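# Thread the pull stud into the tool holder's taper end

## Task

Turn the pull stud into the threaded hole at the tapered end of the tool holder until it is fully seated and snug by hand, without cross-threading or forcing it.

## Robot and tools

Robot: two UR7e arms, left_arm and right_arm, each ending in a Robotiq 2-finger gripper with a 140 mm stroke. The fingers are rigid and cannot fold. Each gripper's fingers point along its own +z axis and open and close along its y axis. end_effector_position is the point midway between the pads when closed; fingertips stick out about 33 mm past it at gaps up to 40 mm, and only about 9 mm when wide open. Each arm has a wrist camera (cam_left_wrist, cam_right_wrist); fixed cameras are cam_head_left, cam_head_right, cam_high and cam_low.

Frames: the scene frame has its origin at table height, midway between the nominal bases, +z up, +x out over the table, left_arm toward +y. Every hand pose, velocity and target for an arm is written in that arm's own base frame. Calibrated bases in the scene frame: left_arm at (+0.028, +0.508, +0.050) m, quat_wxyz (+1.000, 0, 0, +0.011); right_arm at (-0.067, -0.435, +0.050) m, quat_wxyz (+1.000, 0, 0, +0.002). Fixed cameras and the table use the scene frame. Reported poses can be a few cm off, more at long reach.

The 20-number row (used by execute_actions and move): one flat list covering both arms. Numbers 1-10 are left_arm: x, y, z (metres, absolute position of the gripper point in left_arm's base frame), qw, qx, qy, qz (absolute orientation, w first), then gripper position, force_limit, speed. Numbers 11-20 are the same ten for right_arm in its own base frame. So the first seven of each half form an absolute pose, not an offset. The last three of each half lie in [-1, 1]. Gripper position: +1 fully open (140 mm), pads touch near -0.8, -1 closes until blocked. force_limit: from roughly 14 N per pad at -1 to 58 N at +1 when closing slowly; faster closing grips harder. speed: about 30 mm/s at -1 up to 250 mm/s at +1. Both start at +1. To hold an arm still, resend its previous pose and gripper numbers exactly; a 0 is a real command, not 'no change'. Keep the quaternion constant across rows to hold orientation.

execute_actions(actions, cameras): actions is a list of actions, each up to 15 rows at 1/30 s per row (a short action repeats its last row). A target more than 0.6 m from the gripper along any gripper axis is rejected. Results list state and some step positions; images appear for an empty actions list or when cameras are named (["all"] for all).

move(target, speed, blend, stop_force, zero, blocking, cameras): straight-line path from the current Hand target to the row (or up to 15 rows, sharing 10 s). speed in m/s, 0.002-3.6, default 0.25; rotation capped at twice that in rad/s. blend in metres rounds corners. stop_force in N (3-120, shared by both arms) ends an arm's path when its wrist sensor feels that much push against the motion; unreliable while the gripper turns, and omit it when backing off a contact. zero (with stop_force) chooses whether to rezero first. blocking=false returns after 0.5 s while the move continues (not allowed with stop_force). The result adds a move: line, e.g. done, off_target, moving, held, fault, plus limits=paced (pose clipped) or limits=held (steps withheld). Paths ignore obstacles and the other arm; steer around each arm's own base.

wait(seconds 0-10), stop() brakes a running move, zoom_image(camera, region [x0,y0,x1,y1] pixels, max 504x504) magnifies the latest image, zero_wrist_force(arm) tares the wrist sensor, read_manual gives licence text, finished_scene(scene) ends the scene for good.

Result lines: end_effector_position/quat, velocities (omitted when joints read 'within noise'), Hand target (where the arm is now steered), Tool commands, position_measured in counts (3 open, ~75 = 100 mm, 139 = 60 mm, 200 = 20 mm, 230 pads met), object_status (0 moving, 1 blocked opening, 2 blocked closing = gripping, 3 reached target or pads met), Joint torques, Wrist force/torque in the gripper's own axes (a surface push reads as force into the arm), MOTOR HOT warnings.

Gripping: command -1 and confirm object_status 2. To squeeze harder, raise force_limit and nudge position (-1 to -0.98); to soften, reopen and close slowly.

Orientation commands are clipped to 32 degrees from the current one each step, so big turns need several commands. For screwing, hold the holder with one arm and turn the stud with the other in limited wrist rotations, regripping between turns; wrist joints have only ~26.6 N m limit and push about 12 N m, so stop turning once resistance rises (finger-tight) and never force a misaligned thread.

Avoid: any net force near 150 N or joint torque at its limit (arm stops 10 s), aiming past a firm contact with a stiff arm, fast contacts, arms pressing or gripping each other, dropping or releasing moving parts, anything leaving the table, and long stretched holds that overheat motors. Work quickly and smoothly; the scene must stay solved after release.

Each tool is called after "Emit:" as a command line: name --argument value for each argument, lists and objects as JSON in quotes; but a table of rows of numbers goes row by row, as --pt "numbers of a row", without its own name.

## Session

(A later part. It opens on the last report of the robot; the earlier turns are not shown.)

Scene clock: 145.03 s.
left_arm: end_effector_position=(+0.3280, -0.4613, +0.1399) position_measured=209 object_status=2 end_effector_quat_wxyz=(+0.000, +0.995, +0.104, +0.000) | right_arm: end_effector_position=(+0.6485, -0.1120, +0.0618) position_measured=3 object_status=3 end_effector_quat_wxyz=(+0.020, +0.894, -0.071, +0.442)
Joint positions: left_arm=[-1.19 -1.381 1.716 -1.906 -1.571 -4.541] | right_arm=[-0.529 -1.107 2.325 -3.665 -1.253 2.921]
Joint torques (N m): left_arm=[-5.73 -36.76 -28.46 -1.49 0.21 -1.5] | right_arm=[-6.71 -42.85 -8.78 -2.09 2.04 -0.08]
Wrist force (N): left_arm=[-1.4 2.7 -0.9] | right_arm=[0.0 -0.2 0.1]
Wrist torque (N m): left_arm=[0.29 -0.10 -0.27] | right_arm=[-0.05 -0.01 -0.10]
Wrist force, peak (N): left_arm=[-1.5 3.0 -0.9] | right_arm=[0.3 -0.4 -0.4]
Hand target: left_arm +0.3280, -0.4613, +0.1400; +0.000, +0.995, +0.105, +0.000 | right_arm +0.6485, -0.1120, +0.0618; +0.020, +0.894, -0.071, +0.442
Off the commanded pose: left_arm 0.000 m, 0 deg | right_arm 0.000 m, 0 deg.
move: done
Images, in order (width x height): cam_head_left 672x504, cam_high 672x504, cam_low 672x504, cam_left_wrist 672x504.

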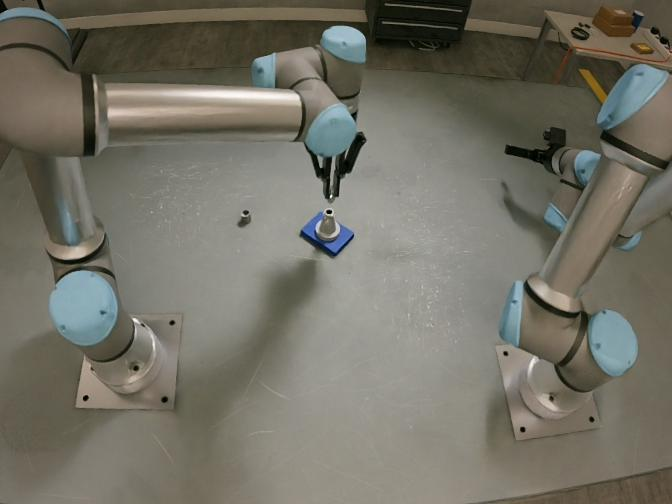

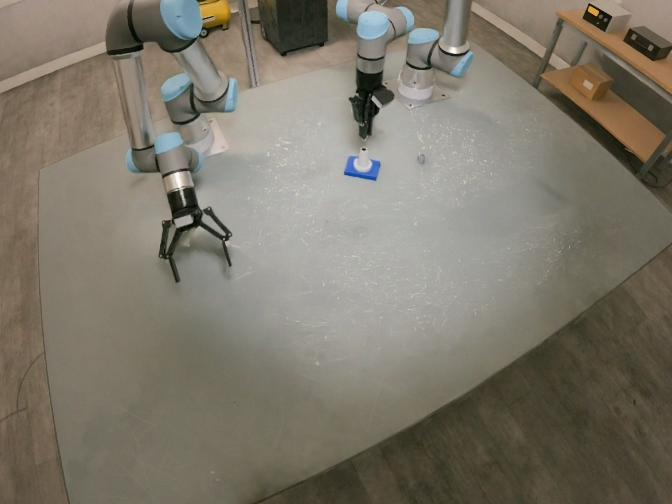

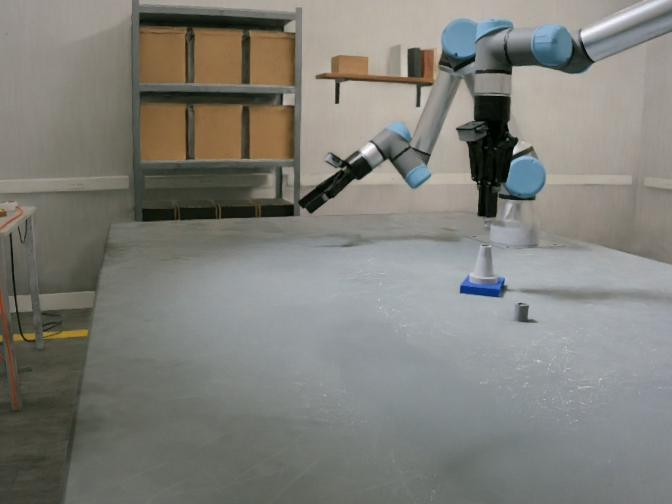

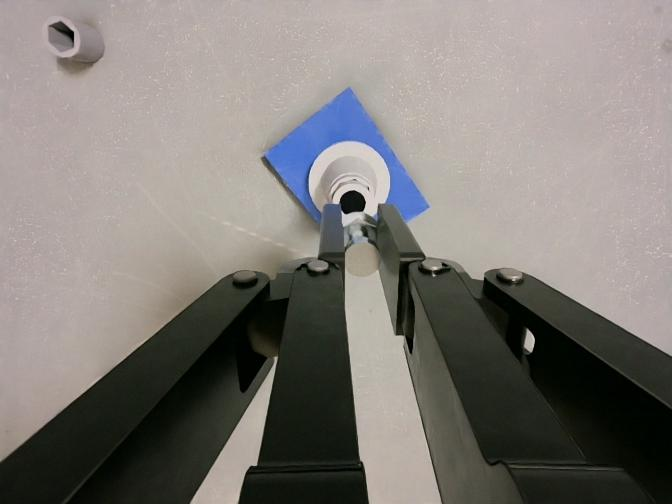

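Emit:
move --target '[0.328,-0.4613,0.110,0,0.9945,0.1045,0,-1,0,-1,0.6485,-0.1120,0.0618,0.020,0.894,-0.071,0.442,1,1,1]' --speed 0.03 --stop_force 6 --cameras '["cam_left_wrist","cam_high","cam_low","cam_head_left"]'

Emit:
zoom_image --camera "cam_low" --region '[455, 210, 515, 270]'

Emit:
zoom_image --camera "cam_high" --region '[334, 120, 394, 180]'

Emit:
zoom_image --camera "cam_head_left" --region '[300, 180, 360, 240]'

Scene clock: 176.40 s.
left_arm: end_effector_position=(+0.3280, -0.4613, +0.1100) position_measured=209 object_status=2 end_effector_quat_wxyz=(+0.000, +0.995, +0.105, +0.000) | right_arm: end_effector_position=(+0.6485, -0.1120, +0.0618) position_measured=3 object_status=3 end_effector_quat_wxyz=(+0.020, +0.894, -0.071, +0.442)
Joint positions: left_arm=[-1.19 -1.355 1.766 -1.981 -1.571 -4.541] | right_arm=[-0.529 -1.107 2.325 -3.665 -1.253 2.921]
Joint torques (N m): left_arm=[-5.19 -43.95 -31.44 -0.3 -1.8 -1.07] | right_arm=[-7.74 -44.61 -9.99 -2.24 2.04 -0.06]
Wrist force (N): left_arm=[-1.4 2.2 -0.8] | right_arm=[0.1 -0.2 -0.1]
Wrist torque (N m): left_arm=[0.20 -0.09 -0.26] | right_arm=[-0.04 -0.03 -0.10]
Wrist force, peak (N): left_arm=[-1.6 2.7 -1.6] | right_arm=[-0.1 -0.6 -0.1]
Hand target: left_arm +0.3280, -0.4613, +0.1100; +0.000, +0.995, +0.105, +0.000 | right_arm +0.6485, -0.1120, +0.0618; +0.020, +0.894, -0.071, +0.442
Off the commanded pose: left_arm 0.000 m, 0 deg | right_arm 0.000 m, 0 deg.
move: done
Images, in order (width x height): cam_head_left 672x504, cam_high 672x504, cam_low 672x504, cam_left_wrist 672x504.

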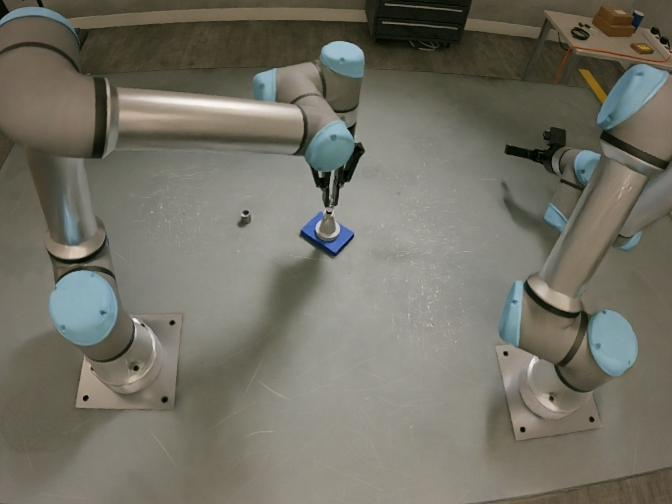

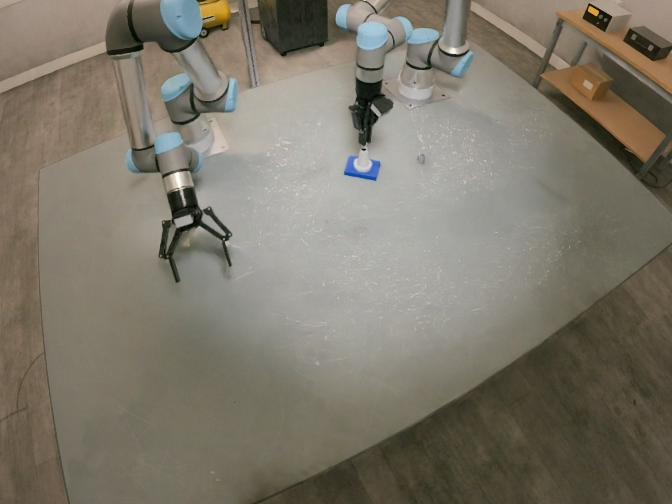

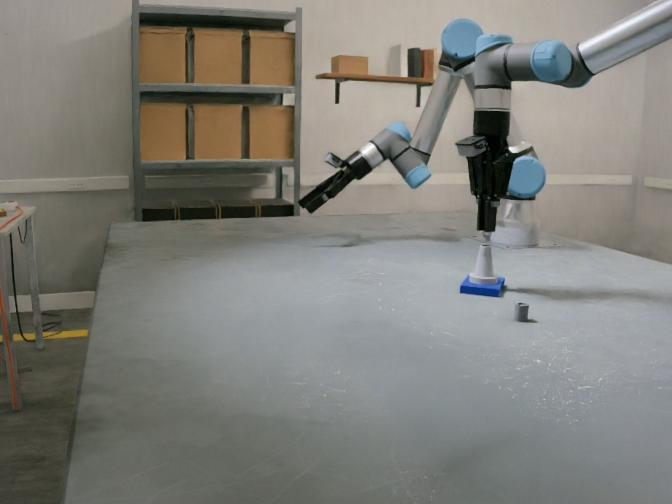

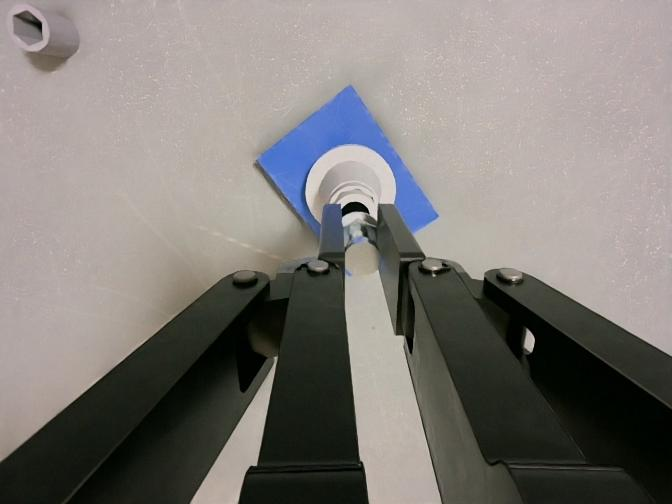

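Scaled by 8.400 from the camera's 672x504 image, which has a finer 960x720 frame.

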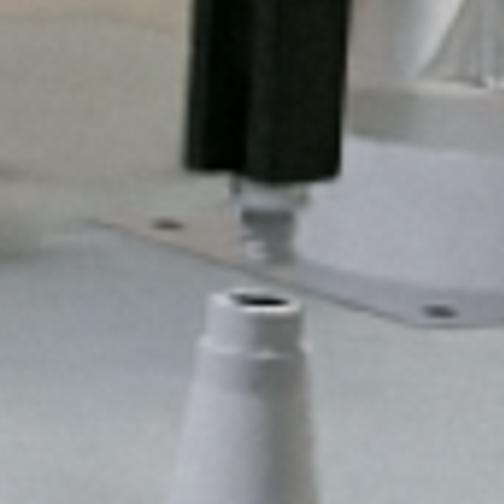

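Scaled by 8.400 from the camera's 672x504 image, which has a finer 960x720 frame.

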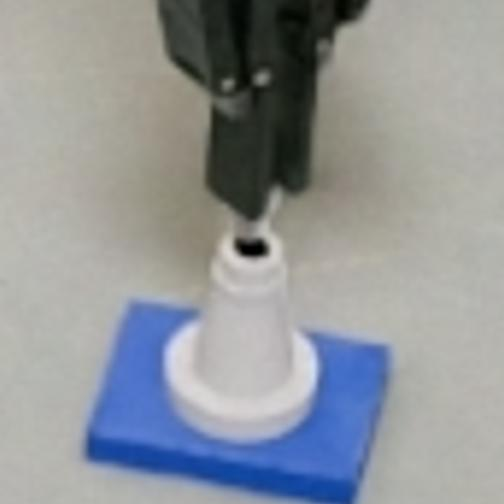

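Scaled by 8.400 from the camera's 672x504 image, which has a finer 960x720 frame.

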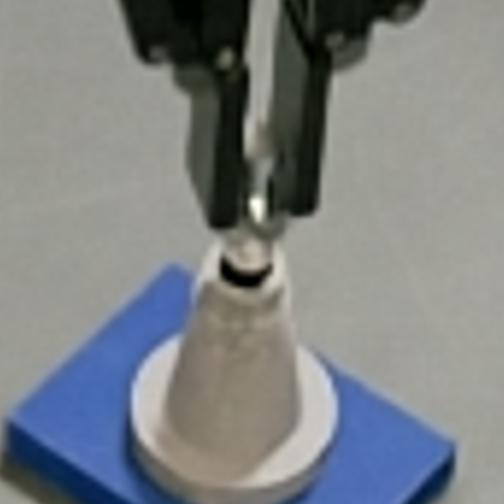

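Emit:
move --target '[0.328,-0.4618,0.085,0,0.9945,0.1045,0,-1,0,-1,0.6485,-0.1120,0.0618,0.020,0.894,-0.071,0.442,1,1,1]' --speed 0.008 --stop_force 5 --cameras '["cam_left_wrist","cam_high","cam_low","cam_head_left"]'

Emit:
zoom_image --camera "cam_low" --region '[455, 210, 515, 270]'

Emit:
zoom_image --camera "cam_head_left" --region '[300, 180, 360, 240]'

Scene clock: 196.73 s.
left_arm: end_effector_position=(+0.3280, -0.4615, +0.1003) position_measured=209 object_status=2 end_effector_quat_wxyz=(+0.000, +0.995, +0.105, +0.000) | right_arm: end_effector_position=(+0.6485, -0.1120, +0.0618) position_measured=3 object_status=3 end_effector_quat_wxyz=(+0.020, +0.894, -0.071, +0.442)
Joint positions: left_arm=[-1.191 -1.345 1.781 -2.006 -1.571 -4.542] | right_arm=[-0.529 -1.107 2.325 -3.665 -1.253 2.921]
Joint torques (N m): left_arm=[-6.13 -41.42 -28.47 -0.26 -1.04 -1.52] | right_arm=[-6.53 -44.87 -9.91 -2.14 2.2 -0.12]
Wrist force (N): left_arm=[-0.1 1.2 -6.0] | right_arm=[-0.2 -0.1 0.1]
Wrist torque (N m): left_arm=[0.29 -0.15 -0.23] | right_arm=[-0.01 0.04 -0.10]
Wrist force, peak (N): left_arm=[0.7 -2.9 -16.4] | right_arm=[-0.1 -0.5 -0.3]
Hand target: left_arm +0.3280, -0.4615, +0.1003; +0.000, +0.995, +0.105, +0.000 | right_arm +0.6485, -0.1120, +0.0618; +0.020, +0.894, -0.071, +0.442
Off the commanded pose: left_arm 0.015 m, 0 deg | right_arm 0.000 m, 0 deg.
move: contact (left_arm)
Images, in order (width x height): cam_head_left 672x504, cam_high 672x504, cam_low 672x504, cam_left_wrist 672x504.

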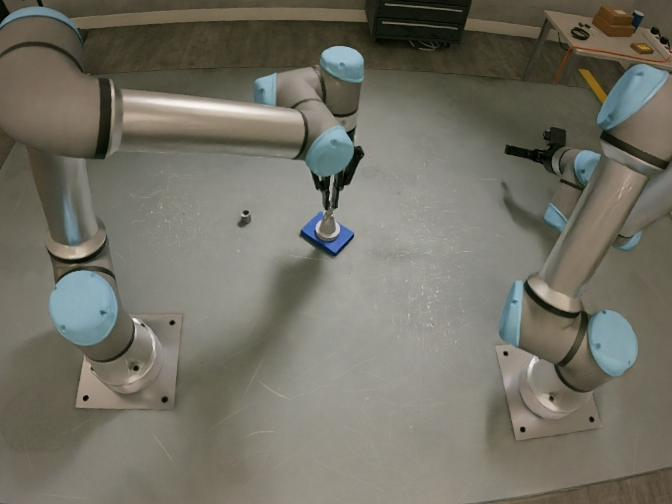

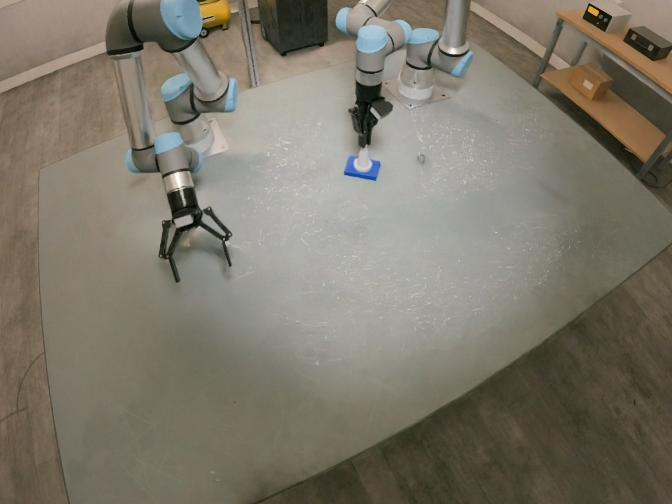

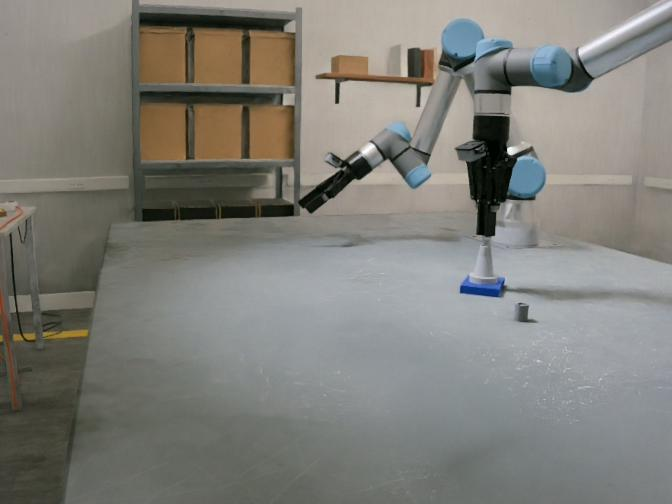

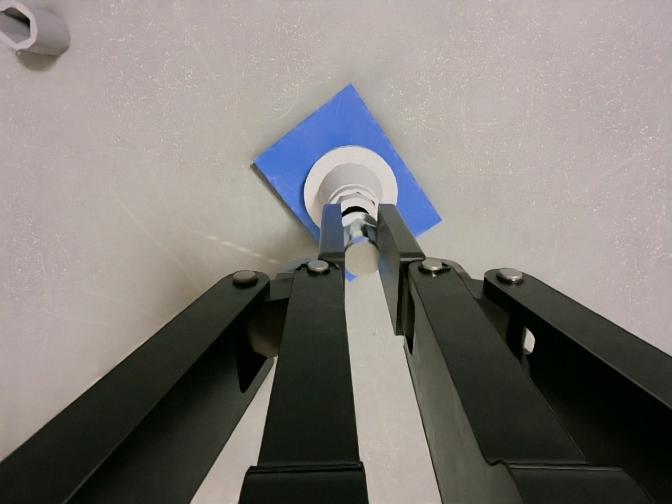

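Scaled by 8.400 from the camera's 672x504 image, which has a finer 960x720 frame.

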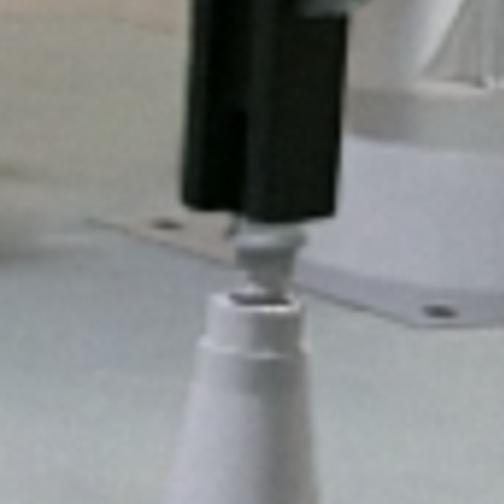

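Scaled by 8.400 from the camera's 672x504 image, which has a finer 960x720 frame.

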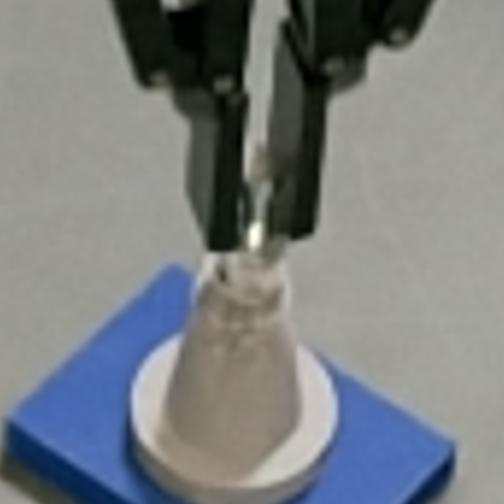

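Emit:
zoom_image --camera "cam_left_wrist" --region '[320, 170, 400, 250]'

Emit:
zoom_image --camera "cam_high" --region '[344, 130, 384, 170]'

Emit:
zoom_image --camera "cam_low" --region '[472, 230, 502, 260]'

Scaled by 6.300 from the camera's 672x504 image, which has a finer 960x720 frame.

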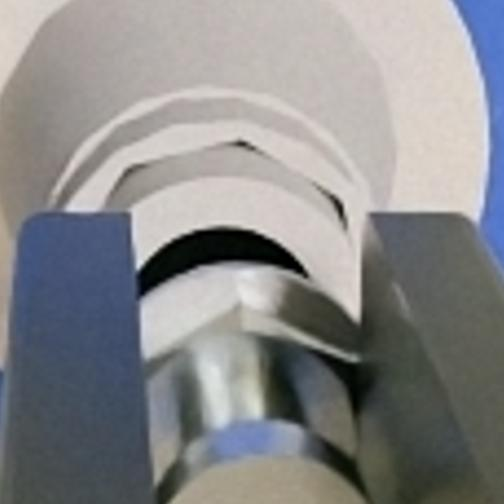

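Scaled by 12.600 from the camera's 672x504 image, which has a finer 960x720 frame.

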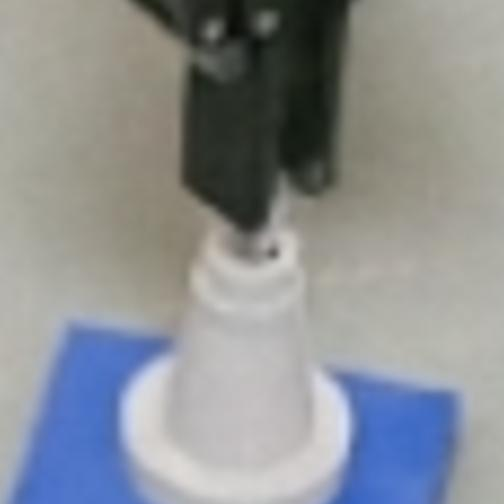

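Scaled by 16.800 from the camera's 672x504 image, which has a finer 960x720 frame.

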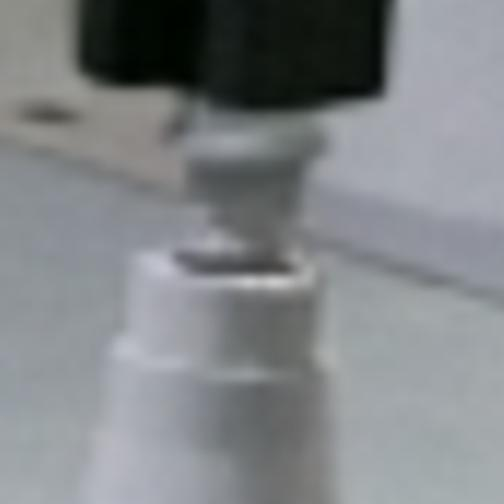

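Emit:
move --pt "0.328 -0.4613 0.103 0 0.9945 0.1045 0 -1 0 -1 0.6485 -0.1120 0.0618 0.020 0.894 -0.071 0.442 1 1 1" --pt "0.3307 -0.4613 0.103 0 0.9945 0.1045 0 -1 0 -1 0.6485 -0.1120 0.0618 0.020 0.894 -0.071 0.442 1 1 1" --speed 0.03

Emit:
move --target '[0.3307,-0.4613,0.085,0,0.9945,0.1045,0,-1,0,-1,0.6485,-0.1120,0.0618,0.020,0.894,-0.071,0.442,1,1,1]' --speed 0.008 --stop_force 5 --cameras '["cam_left_wrist","cam_high","cam_low","cam_head_left"]'

Emit:
zoom_image --camera "cam_left_wrist" --region '[320, 170, 400, 250]'

Emit:
zoom_image --camera "cam_high" --region '[344, 130, 384, 170]'

Emit:
zoom_image --camera "cam_low" --region '[472, 230, 502, 260]'

Scene clock: 221.67 s.
left_arm: end_effector_position=(+0.3309, -0.4613, +0.1030) position_measured=209 object_status=2 end_effector_quat_wxyz=(+0.000, +0.995, +0.104, +0.000) | right_arm: end_effector_position=(+0.6485, -0.1120, +0.0618) position_measured=3 object_status=3 end_effector_quat_wxyz=(+0.020, +0.894, -0.071, +0.442)
Joint positions: left_arm=[-1.186 -1.345 1.772 -1.998 -1.571 -4.537] | right_arm=[-0.529 -1.107 2.325 -3.665 -1.253 2.921]
Joint torques (N m): left_arm=[-5.58 -38.44 -17.67 -0.85 -0.82 -1.46] | right_arm=[-7.23 -44.71 -10.52 -2.22 2.06 0.04]
Wrist force (N): left_arm=[-1.4 2.3 -0.8] | right_arm=[0.1 -0.2 -0.1]
Wrist torque (N m): left_arm=[0.22 -0.10 -0.28] | right_arm=[-0.03 -0.03 -0.10]
Wrist force, peak (N): left_arm=[-0.4 1.2 -6.1] | right_arm=[0.0 -0.4 -0.3]
Hand target: left_arm +0.3307, -0.4613, +0.1030; +0.000, +0.995, +0.105, +0.000 | right_arm +0.6485, -0.1120, +0.0618; +0.020, +0.894, -0.071, +0.442
Off the commanded pose: left_arm 0.000 m, 0 deg | right_arm 0.000 m, 0 deg.
move: done

Scene clock: 223.13 s.
left_arm: end_effector_position=(+0.3307, -0.4613, +0.0999) position_measured=209 object_status=2 end_effector_quat_wxyz=(+0.000, +0.995, +0.105, +0.000) | right_arm: end_effector_position=(+0.6485, -0.1120, +0.0618) position_measured=3 object_status=3 end_effector_quat_wxyz=(+0.020, +0.894, -0.071, +0.442)
Joint positions: left_arm=[-1.186 -1.342 1.777 -2.006 -1.571 -4.537] | right_arm=[-0.529 -1.107 2.325 -3.665 -1.253 2.921]
Joint torques (N m): left_arm=[-5.96 -43.13 -31.65 -1.64 -0.71 -1.63] | right_arm=[-6.41 -44.69 -11.65 -2.18 2.09 0.03]
Wrist force (N): left_arm=[-2.1 -2.1 -3.1] | right_arm=[0.1 -0.2 0.0]
Wrist torque (N m): left_arm=[0.20 -0.17 -0.24] | right_arm=[-0.05 -0.03 -0.10]
Wrist force, peak (N): left_arm=[-3.5 -5.9 -14.0] | right_arm=[-0.1 -0.5 0.0]
Hand target: left_arm +0.3307, -0.4613, +0.0999; +0.000, +0.995, +0.105, +0.000 | right_arm +0.6485, -0.1120, +0.0618; +0.020, +0.894, -0.071, +0.442
Off the commanded pose: left_arm 0.015 m, 0 deg | right_arm 0.000 m, 0 deg.
move: contact (left_arm)
Images, in order (width x height): cam_head_left 672x504, cam_high 672x504, cam_low 672x504, cam_left_wrist 672x504.

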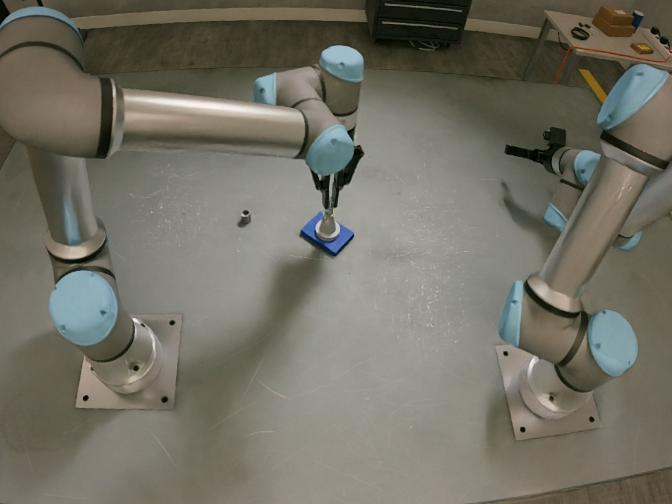

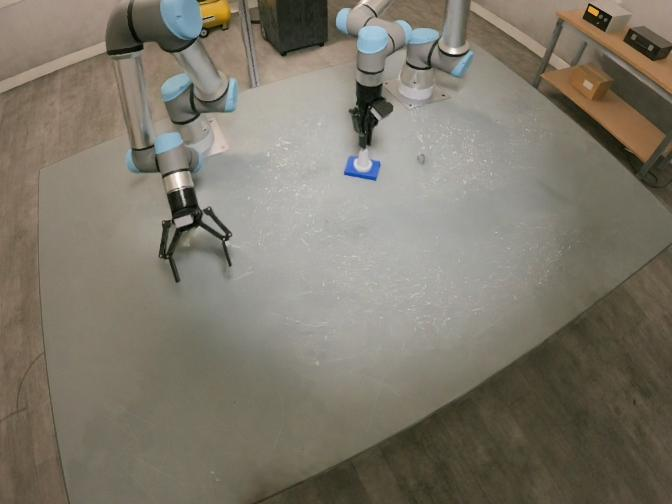

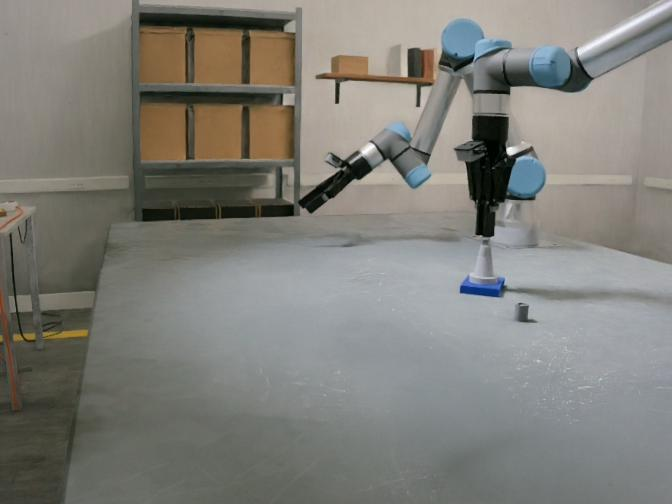

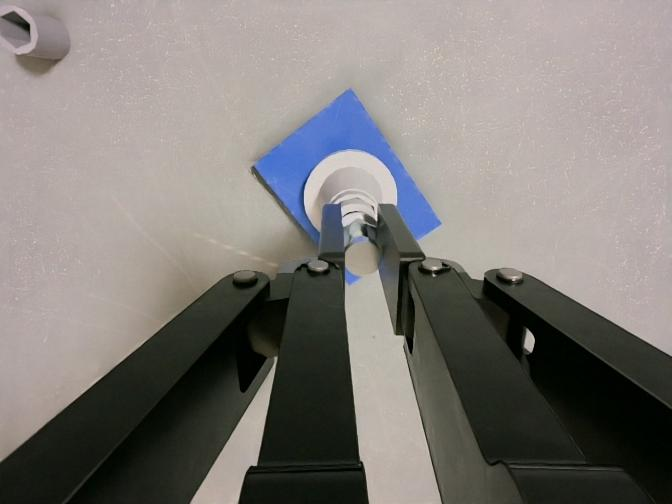

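Scaled by 6.300 from the camera's 672x504 image, which has a finer 960x720 frame.

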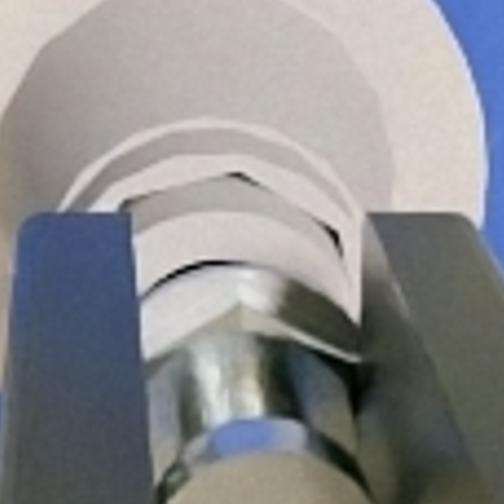

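Scaled by 12.600 from the camera's 672x504 image, which has a finer 960x720 frame.

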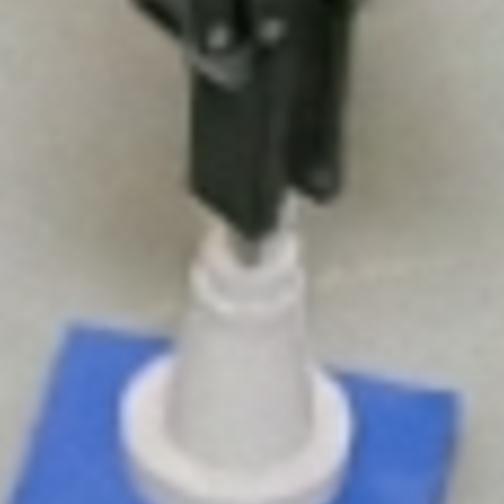

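Scaled by 16.800 from the camera's 672x504 image, which has a finer 960x720 frame.

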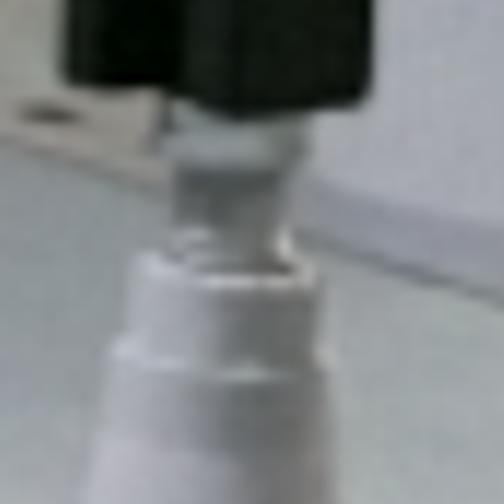

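Emit:
move --pt "0.3307 -0.4613 0.1015 0 0.9945 0.1045 0 -1 0 -1 0.6485 -0.1120 0.0618 0.020 0.894 -0.071 0.442 1 1 1" --pt "0.3302 -0.4603 0.1015 0 0.9945 0.1045 0 -1 0 -1 0.6485 -0.1120 0.0618 0.020 0.894 -0.071 0.442 1 1 1" --speed 0.03

Emit:
move --target '[0.3302,-0.4603,0.085,0,0.9945,0.1045,0,-1,0,-1,0.6485,-0.1120,0.0618,0.020,0.894,-0.071,0.442,1,1,1]' --speed 0.008 --stop_force 5 --cameras '["cam_high","cam_low","cam_head_left"]'

Emit:
zoom_image --camera "cam_high" --region '[344, 130, 384, 170]'

Emit:
zoom_image --camera "cam_low" --region '[472, 230, 502, 260]'

Scene clock: 239.27 s.
left_arm: end_effector_position=(+0.3302, -0.4602, +0.1015) position_measured=209 object_status=2 end_effector_quat_wxyz=(+0.000, +0.995, +0.105, +0.000) | right_arm: end_effector_position=(+0.6485, -0.1120, +0.0618) position_measured=3 object_status=3 end_effector_quat_wxyz=(+0.020, +0.894, -0.071, +0.442)
Joint positions: left_arm=[-1.186 -1.346 1.778 -2.003 -1.571 -4.537] | right_arm=[-0.529 -1.107 2.325 -3.665 -1.253 2.921]
Joint torques (N m): left_arm=[-6.73 -27.57 -28.5 -5.57 -0.64 -1.81] | right_arm=[-7.01 -44.98 -11.49 -2.15 1.93 -0.03]
Wrist force (N): left_arm=[-1.1 1.8 -1.0] | right_arm=[0.1 -0.2 0.0]
Wrist torque (N m): left_arm=[0.11 -0.16 -0.24] | right_arm=[-0.05 -0.01 -0.10]
Wrist force, peak (N): left_arm=[-2.2 -1.9 -3.3] | right_arm=[0.1 -0.4 -0.3]
Hand target: left_arm +0.3302, -0.4603, +0.1015; +0.000, +0.995, +0.105, +0.000 | right_arm +0.6485, -0.1120, +0.0618; +0.020, +0.894, -0.071, +0.442
Off the commanded pose: left_arm 0.000 m, 0 deg | right_arm 0.000 m, 0 deg.
move: done

Scene clock: 240.60 s.
left_arm: end_effector_position=(+0.3302, -0.4603, +0.0993) position_measured=209 object_status=2 end_effector_quat_wxyz=(+0.000, +0.995, +0.104, +0.000) | right_arm: end_effector_position=(+0.6485, -0.1120, +0.0618) position_measured=3 object_status=3 end_effector_quat_wxyz=(+0.020, +0.894, -0.071, +0.442)
Joint positions: left_arm=[-1.186 -1.344 1.781 -2.009 -1.571 -4.537] | right_arm=[-0.529 -1.107 2.325 -3.665 -1.253 2.921]
Joint torques (N m): left_arm=[3.75 -41.66 -28.1 0.46 2.18 -1.78] | right_arm=[-6.82 -44.82 -11.89 -2.13 1.97 0.01]
Wrist force (N): left_arm=[-3.4 3.7 -4.3] | right_arm=[0.0 -0.3 -0.1]
Wrist torque (N m): left_arm=[0.05 -0.16 -0.23] | right_arm=[-0.07 -0.01 -0.10]
Wrist force, peak (N): left_arm=[-6.4 1.4 -14.3] | right_arm=[-0.2 -0.4 -0.1]
Hand target: left_arm +0.3302, -0.4603, +0.0993; +0.000, +0.995, +0.105, +0.000 | right_arm +0.6485, -0.1120, +0.0618; +0.020, +0.894, -0.071, +0.442
Off the commanded pose: left_arm 0.014 m, 0 deg | right_arm 0.000 m, 0 deg.
move: contact (left_arm)
Images, in order (width x height): cam_head_left 672x504, cam_high 672x504, cam_low 672x504.

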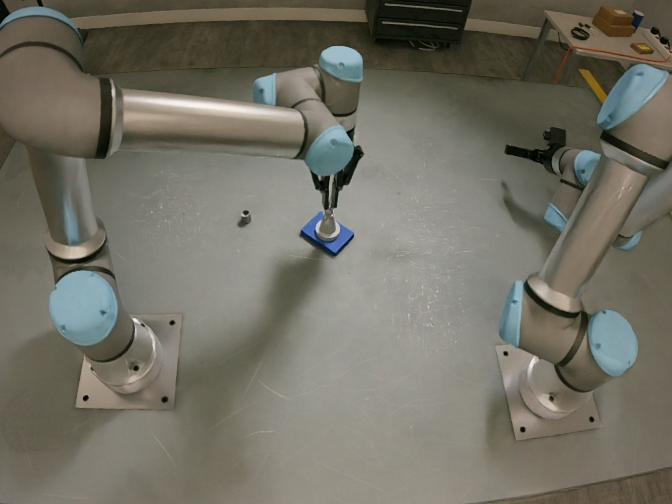

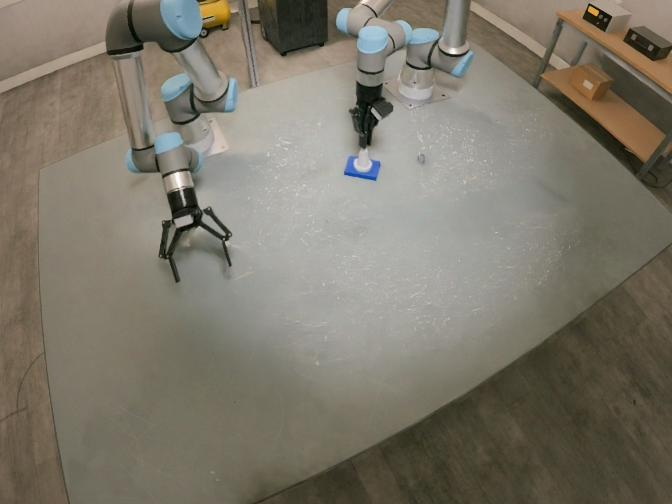

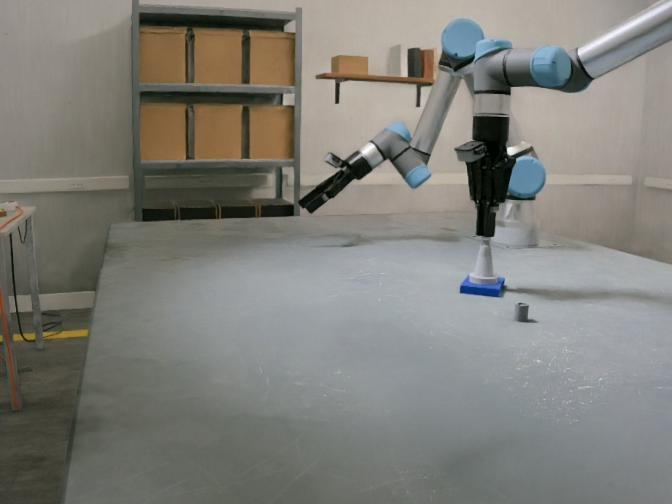

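Scaled by 12.600 from the camera's 672x504 image, which has a finer 960x720 frame.

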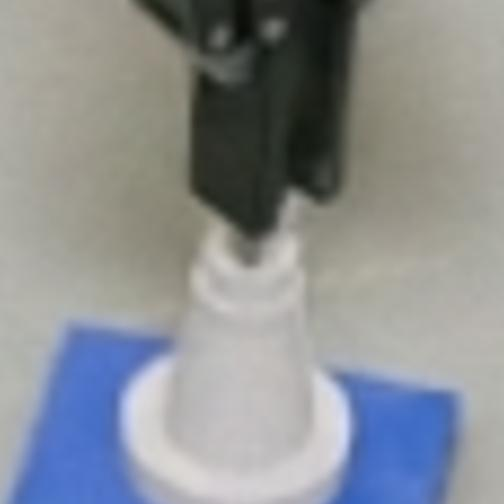

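Scaled by 16.800 from the camera's 672x504 image, which has a finer 960x720 frame.

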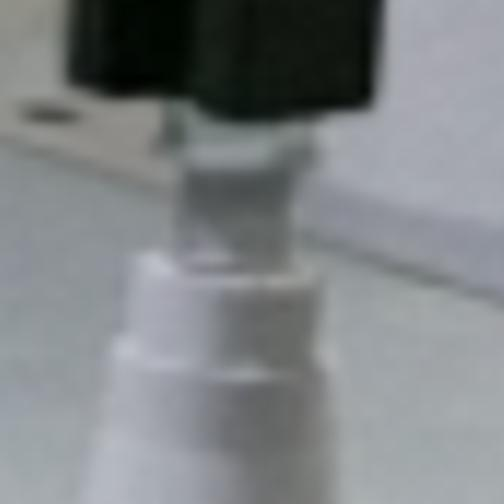

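Emit:
move --pt "0.3302 -0.4603 0.1005 0 0.9945 0.1045 0 -1 0 -1 0.6485 -0.1120 0.0618 0.020 0.894 -0.071 0.442 1 1 1" --pt "0.3297 -0.4608 0.1005 0 0.9945 0.1045 0 -1 0 -1 0.6485 -0.1120 0.0618 0.020 0.894 -0.071 0.442 1 1 1" --speed 0.03

Emit:
move --target '[0.3297,-0.4608,0.085,0,0.9945,0.1045,0,-1,0,-1,0.6485,-0.1120,0.0618,0.020,0.894,-0.071,0.442,1,1,1]' --speed 0.006 --stop_force 6

Scene clock: 249.87 s.
left_arm: end_effector_position=(+0.3297, -0.4608, +0.1006) position_measured=209 object_status=2 end_effector_quat_wxyz=(+0.000, +0.995, +0.105, +0.000) | right_arm: end_effector_position=(+0.6485, -0.1120, +0.0618) position_measured=3 object_status=3 end_effector_quat_wxyz=(+0.020, +0.894, -0.071, +0.442)
Joint positions: left_arm=[-1.187 -1.345 1.779 -2.005 -1.571 -4.538] | right_arm=[-0.529 -1.107 2.325 -3.665 -1.253 2.921]
Joint torques (N m): left_arm=[-4.87 -25.31 -29.86 -0.57 -0.17 -1.15] | right_arm=[-7.15 -45.34 -13.03 -2.07 2.06 0.01]
Wrist force (N): left_arm=[-1.1 1.9 -0.5] | right_arm=[-0.1 -0.1 -0.1]
Wrist torque (N m): left_arm=[0.14 -0.16 -0.06] | right_arm=[-0.03 0.03 -0.10]
Wrist force, peak (N): left_arm=[-3.6 4.0 -4.8] | right_arm=[0.0 -0.4 -0.2]
Hand target: left_arm +0.3297, -0.4608, +0.1005; +0.000, +0.995, +0.105, +0.000 | right_arm +0.6485, -0.1120, +0.0618; +0.020, +0.894, -0.071, +0.442
Off the commanded pose: left_arm 0.000 m, 0 deg | right_arm 0.000 m, 0 deg.
move: done

Scene clock: 251.13 s.
left_arm: end_effector_position=(+0.3297, -0.4608, +0.0993) position_measured=209 object_status=2 end_effector_quat_wxyz=(+0.000, +0.995, +0.105, +0.000) | right_arm: end_effector_position=(+0.6485, -0.1120, +0.0618) position_measured=3 object_status=3 end_effector_quat_wxyz=(+0.020, +0.894, -0.071, +0.442)
Joint positions: left_arm=[-1.187 -1.344 1.781 -2.008 -1.571 -4.538] | right_arm=[-0.529 -1.107 2.325 -3.665 -1.253 2.921]
Joint torques (N m): left_arm=[-4.54 -40.24 -28.32 -0.36 -1.26 -0.66] | right_arm=[-7.11 -45.37 -13.18 -2.26 1.96 0.06]
Wrist force (N): left_arm=[-0.7 -0.6 -7.7] | right_arm=[0.0 -0.1 -0.2]
Wrist torque (N m): left_arm=[0.18 -0.08 -0.06] | right_arm=[-0.02 -0.01 -0.10]
Wrist force, peak (N): left_arm=[0.8 -3.5 -15.1] | right_arm=[-0.3 -0.3 0.0]
Hand target: left_arm +0.3297, -0.4608, +0.0993; +0.000, +0.995, +0.105, +0.000 | right_arm +0.6485, -0.1120, +0.0618; +0.020, +0.894, -0.071, +0.442
Off the commanded pose: left_arm 0.014 m, 0 deg | right_arm 0.000 m, 0 deg.
move: contact (left_arm)

Emit:
move --target '[0.3297,-0.4608,0.0989,0,0.5878,-0.809,0,-1,0,-1,0.6485,-0.1120,0.0618,0.020,0.894,-0.071,0.442,1,1,1]' --speed 0.4

Emit:
move --target '[0.3297,-0.4608,0.0984,0,-0.4067,-0.9135,0,-1,0,-1,0.6485,-0.1120,0.0618,0.020,0.894,-0.071,0.442,1,1,1]' --speed 0.4 --cameras '["cam_low"]'

Emit:
zoom_image --camera "cam_low" --region '[472, 230, 502, 260]'

Scene clock: 263.43 s.
left_arm: end_effector_position=(+0.3295, -0.4609, +0.0989) position_measured=209 object_status=2 end_effector_quat_wxyz=(+0.000, -0.588, +0.809, +0.000) | right_arm: end_effector_position=(+0.6485, -0.1120, +0.0618) position_measured=3 object_status=3 end_effector_quat_wxyz=(+0.020, +0.894, -0.071, +0.442)
Joint positions: left_arm=[-1.187 -1.343 1.782 -2.009 -1.572 -2.444] | right_arm=[-0.529 -1.107 2.325 -3.665 -1.253 2.921]
Joint torques (N m): left_arm=[25.71 2.4 -13.69 -3.72 12.3 1.75] | right_arm=[-7.03 -44.56 -14.08 -2.29 1.98 0.06]
Wrist force (N): left_arm=[15.8 38.8 -54.4] | right_arm=[-0.1 -0.3 -0.1]
Wrist torque (N m): left_arm=[-1.27 -0.09 -0.25] | right_arm=[-0.07 0.02 -0.10]
Wrist force, peak (N): left_arm=[16.6 38.4 -56.8] | right_arm=[0.0 -0.5 -0.2]
Hand target: left_arm +0.3297, -0.4608, +0.0989; +0.000, -0.588, +0.809, +0.000 | right_arm +0.6485, -0.1120, +0.0618; +0.020, +0.894, -0.071, +0.442
Off the commanded pose: left_arm 0.000 m, 0 deg | right_arm 0.000 m, 0 deg.
move: done

Scene clock: 266.60 s.
left_arm: end_effector_position=(+0.3297, -0.4608, +0.0984) position_measured=209 object_status=2 end_effector_quat_wxyz=(+0.000, +0.407, +0.914, +0.000) | right_arm: end_effector_position=(+0.6485, -0.1120, +0.0618) position_measured=3 object_status=3 end_effector_quat_wxyz=(+0.020, +0.894, -0.071, +0.442)
Joint positions: left_arm=[-1.187 -1.343 1.782 -2.011 -1.571 -0.35] | right_arm=[-0.529 -1.107 2.325 -3.665 -1.253 2.921]
Joint torques (N m): left_arm=[20.27 -12.9 -17.17 3.19 6.58 1.79] | right_arm=[-6.84 -45.84 -14.32 -2.27 2.13 -0.01]
Wrist force (N): left_arm=[-4.6 -22.0 -20.4] | right_arm=[-0.2 -0.2 -0.2]
Wrist torque (N m): left_arm=[1.01 -0.18 -0.19] | right_arm=[-0.04 0.05 -0.09]
Wrist force, peak (N): left_arm=[17.9 38.4 -60.1] | right_arm=[0.1 -0.4 0.0]
Hand target: left_arm +0.3297, -0.4608, +0.0984; +0.000, +0.407, +0.914, +0.000 | right_arm +0.6485, -0.1120, +0.0618; +0.020, +0.894, -0.071, +0.442
Off the commanded pose: left_arm 0.000 m, 0 deg | right_arm 0.000 m, 0 deg.
move: done
Images, in order (width x height): cam_low 672x504.

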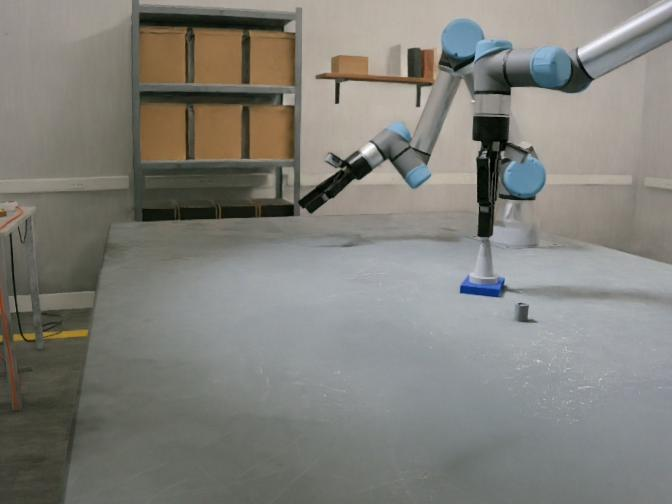

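Scaled by 16.800 from the camera's 672x504 image, which has a finer 960x720 frame.

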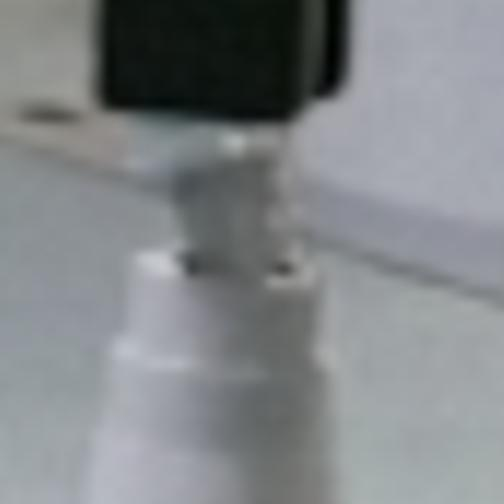

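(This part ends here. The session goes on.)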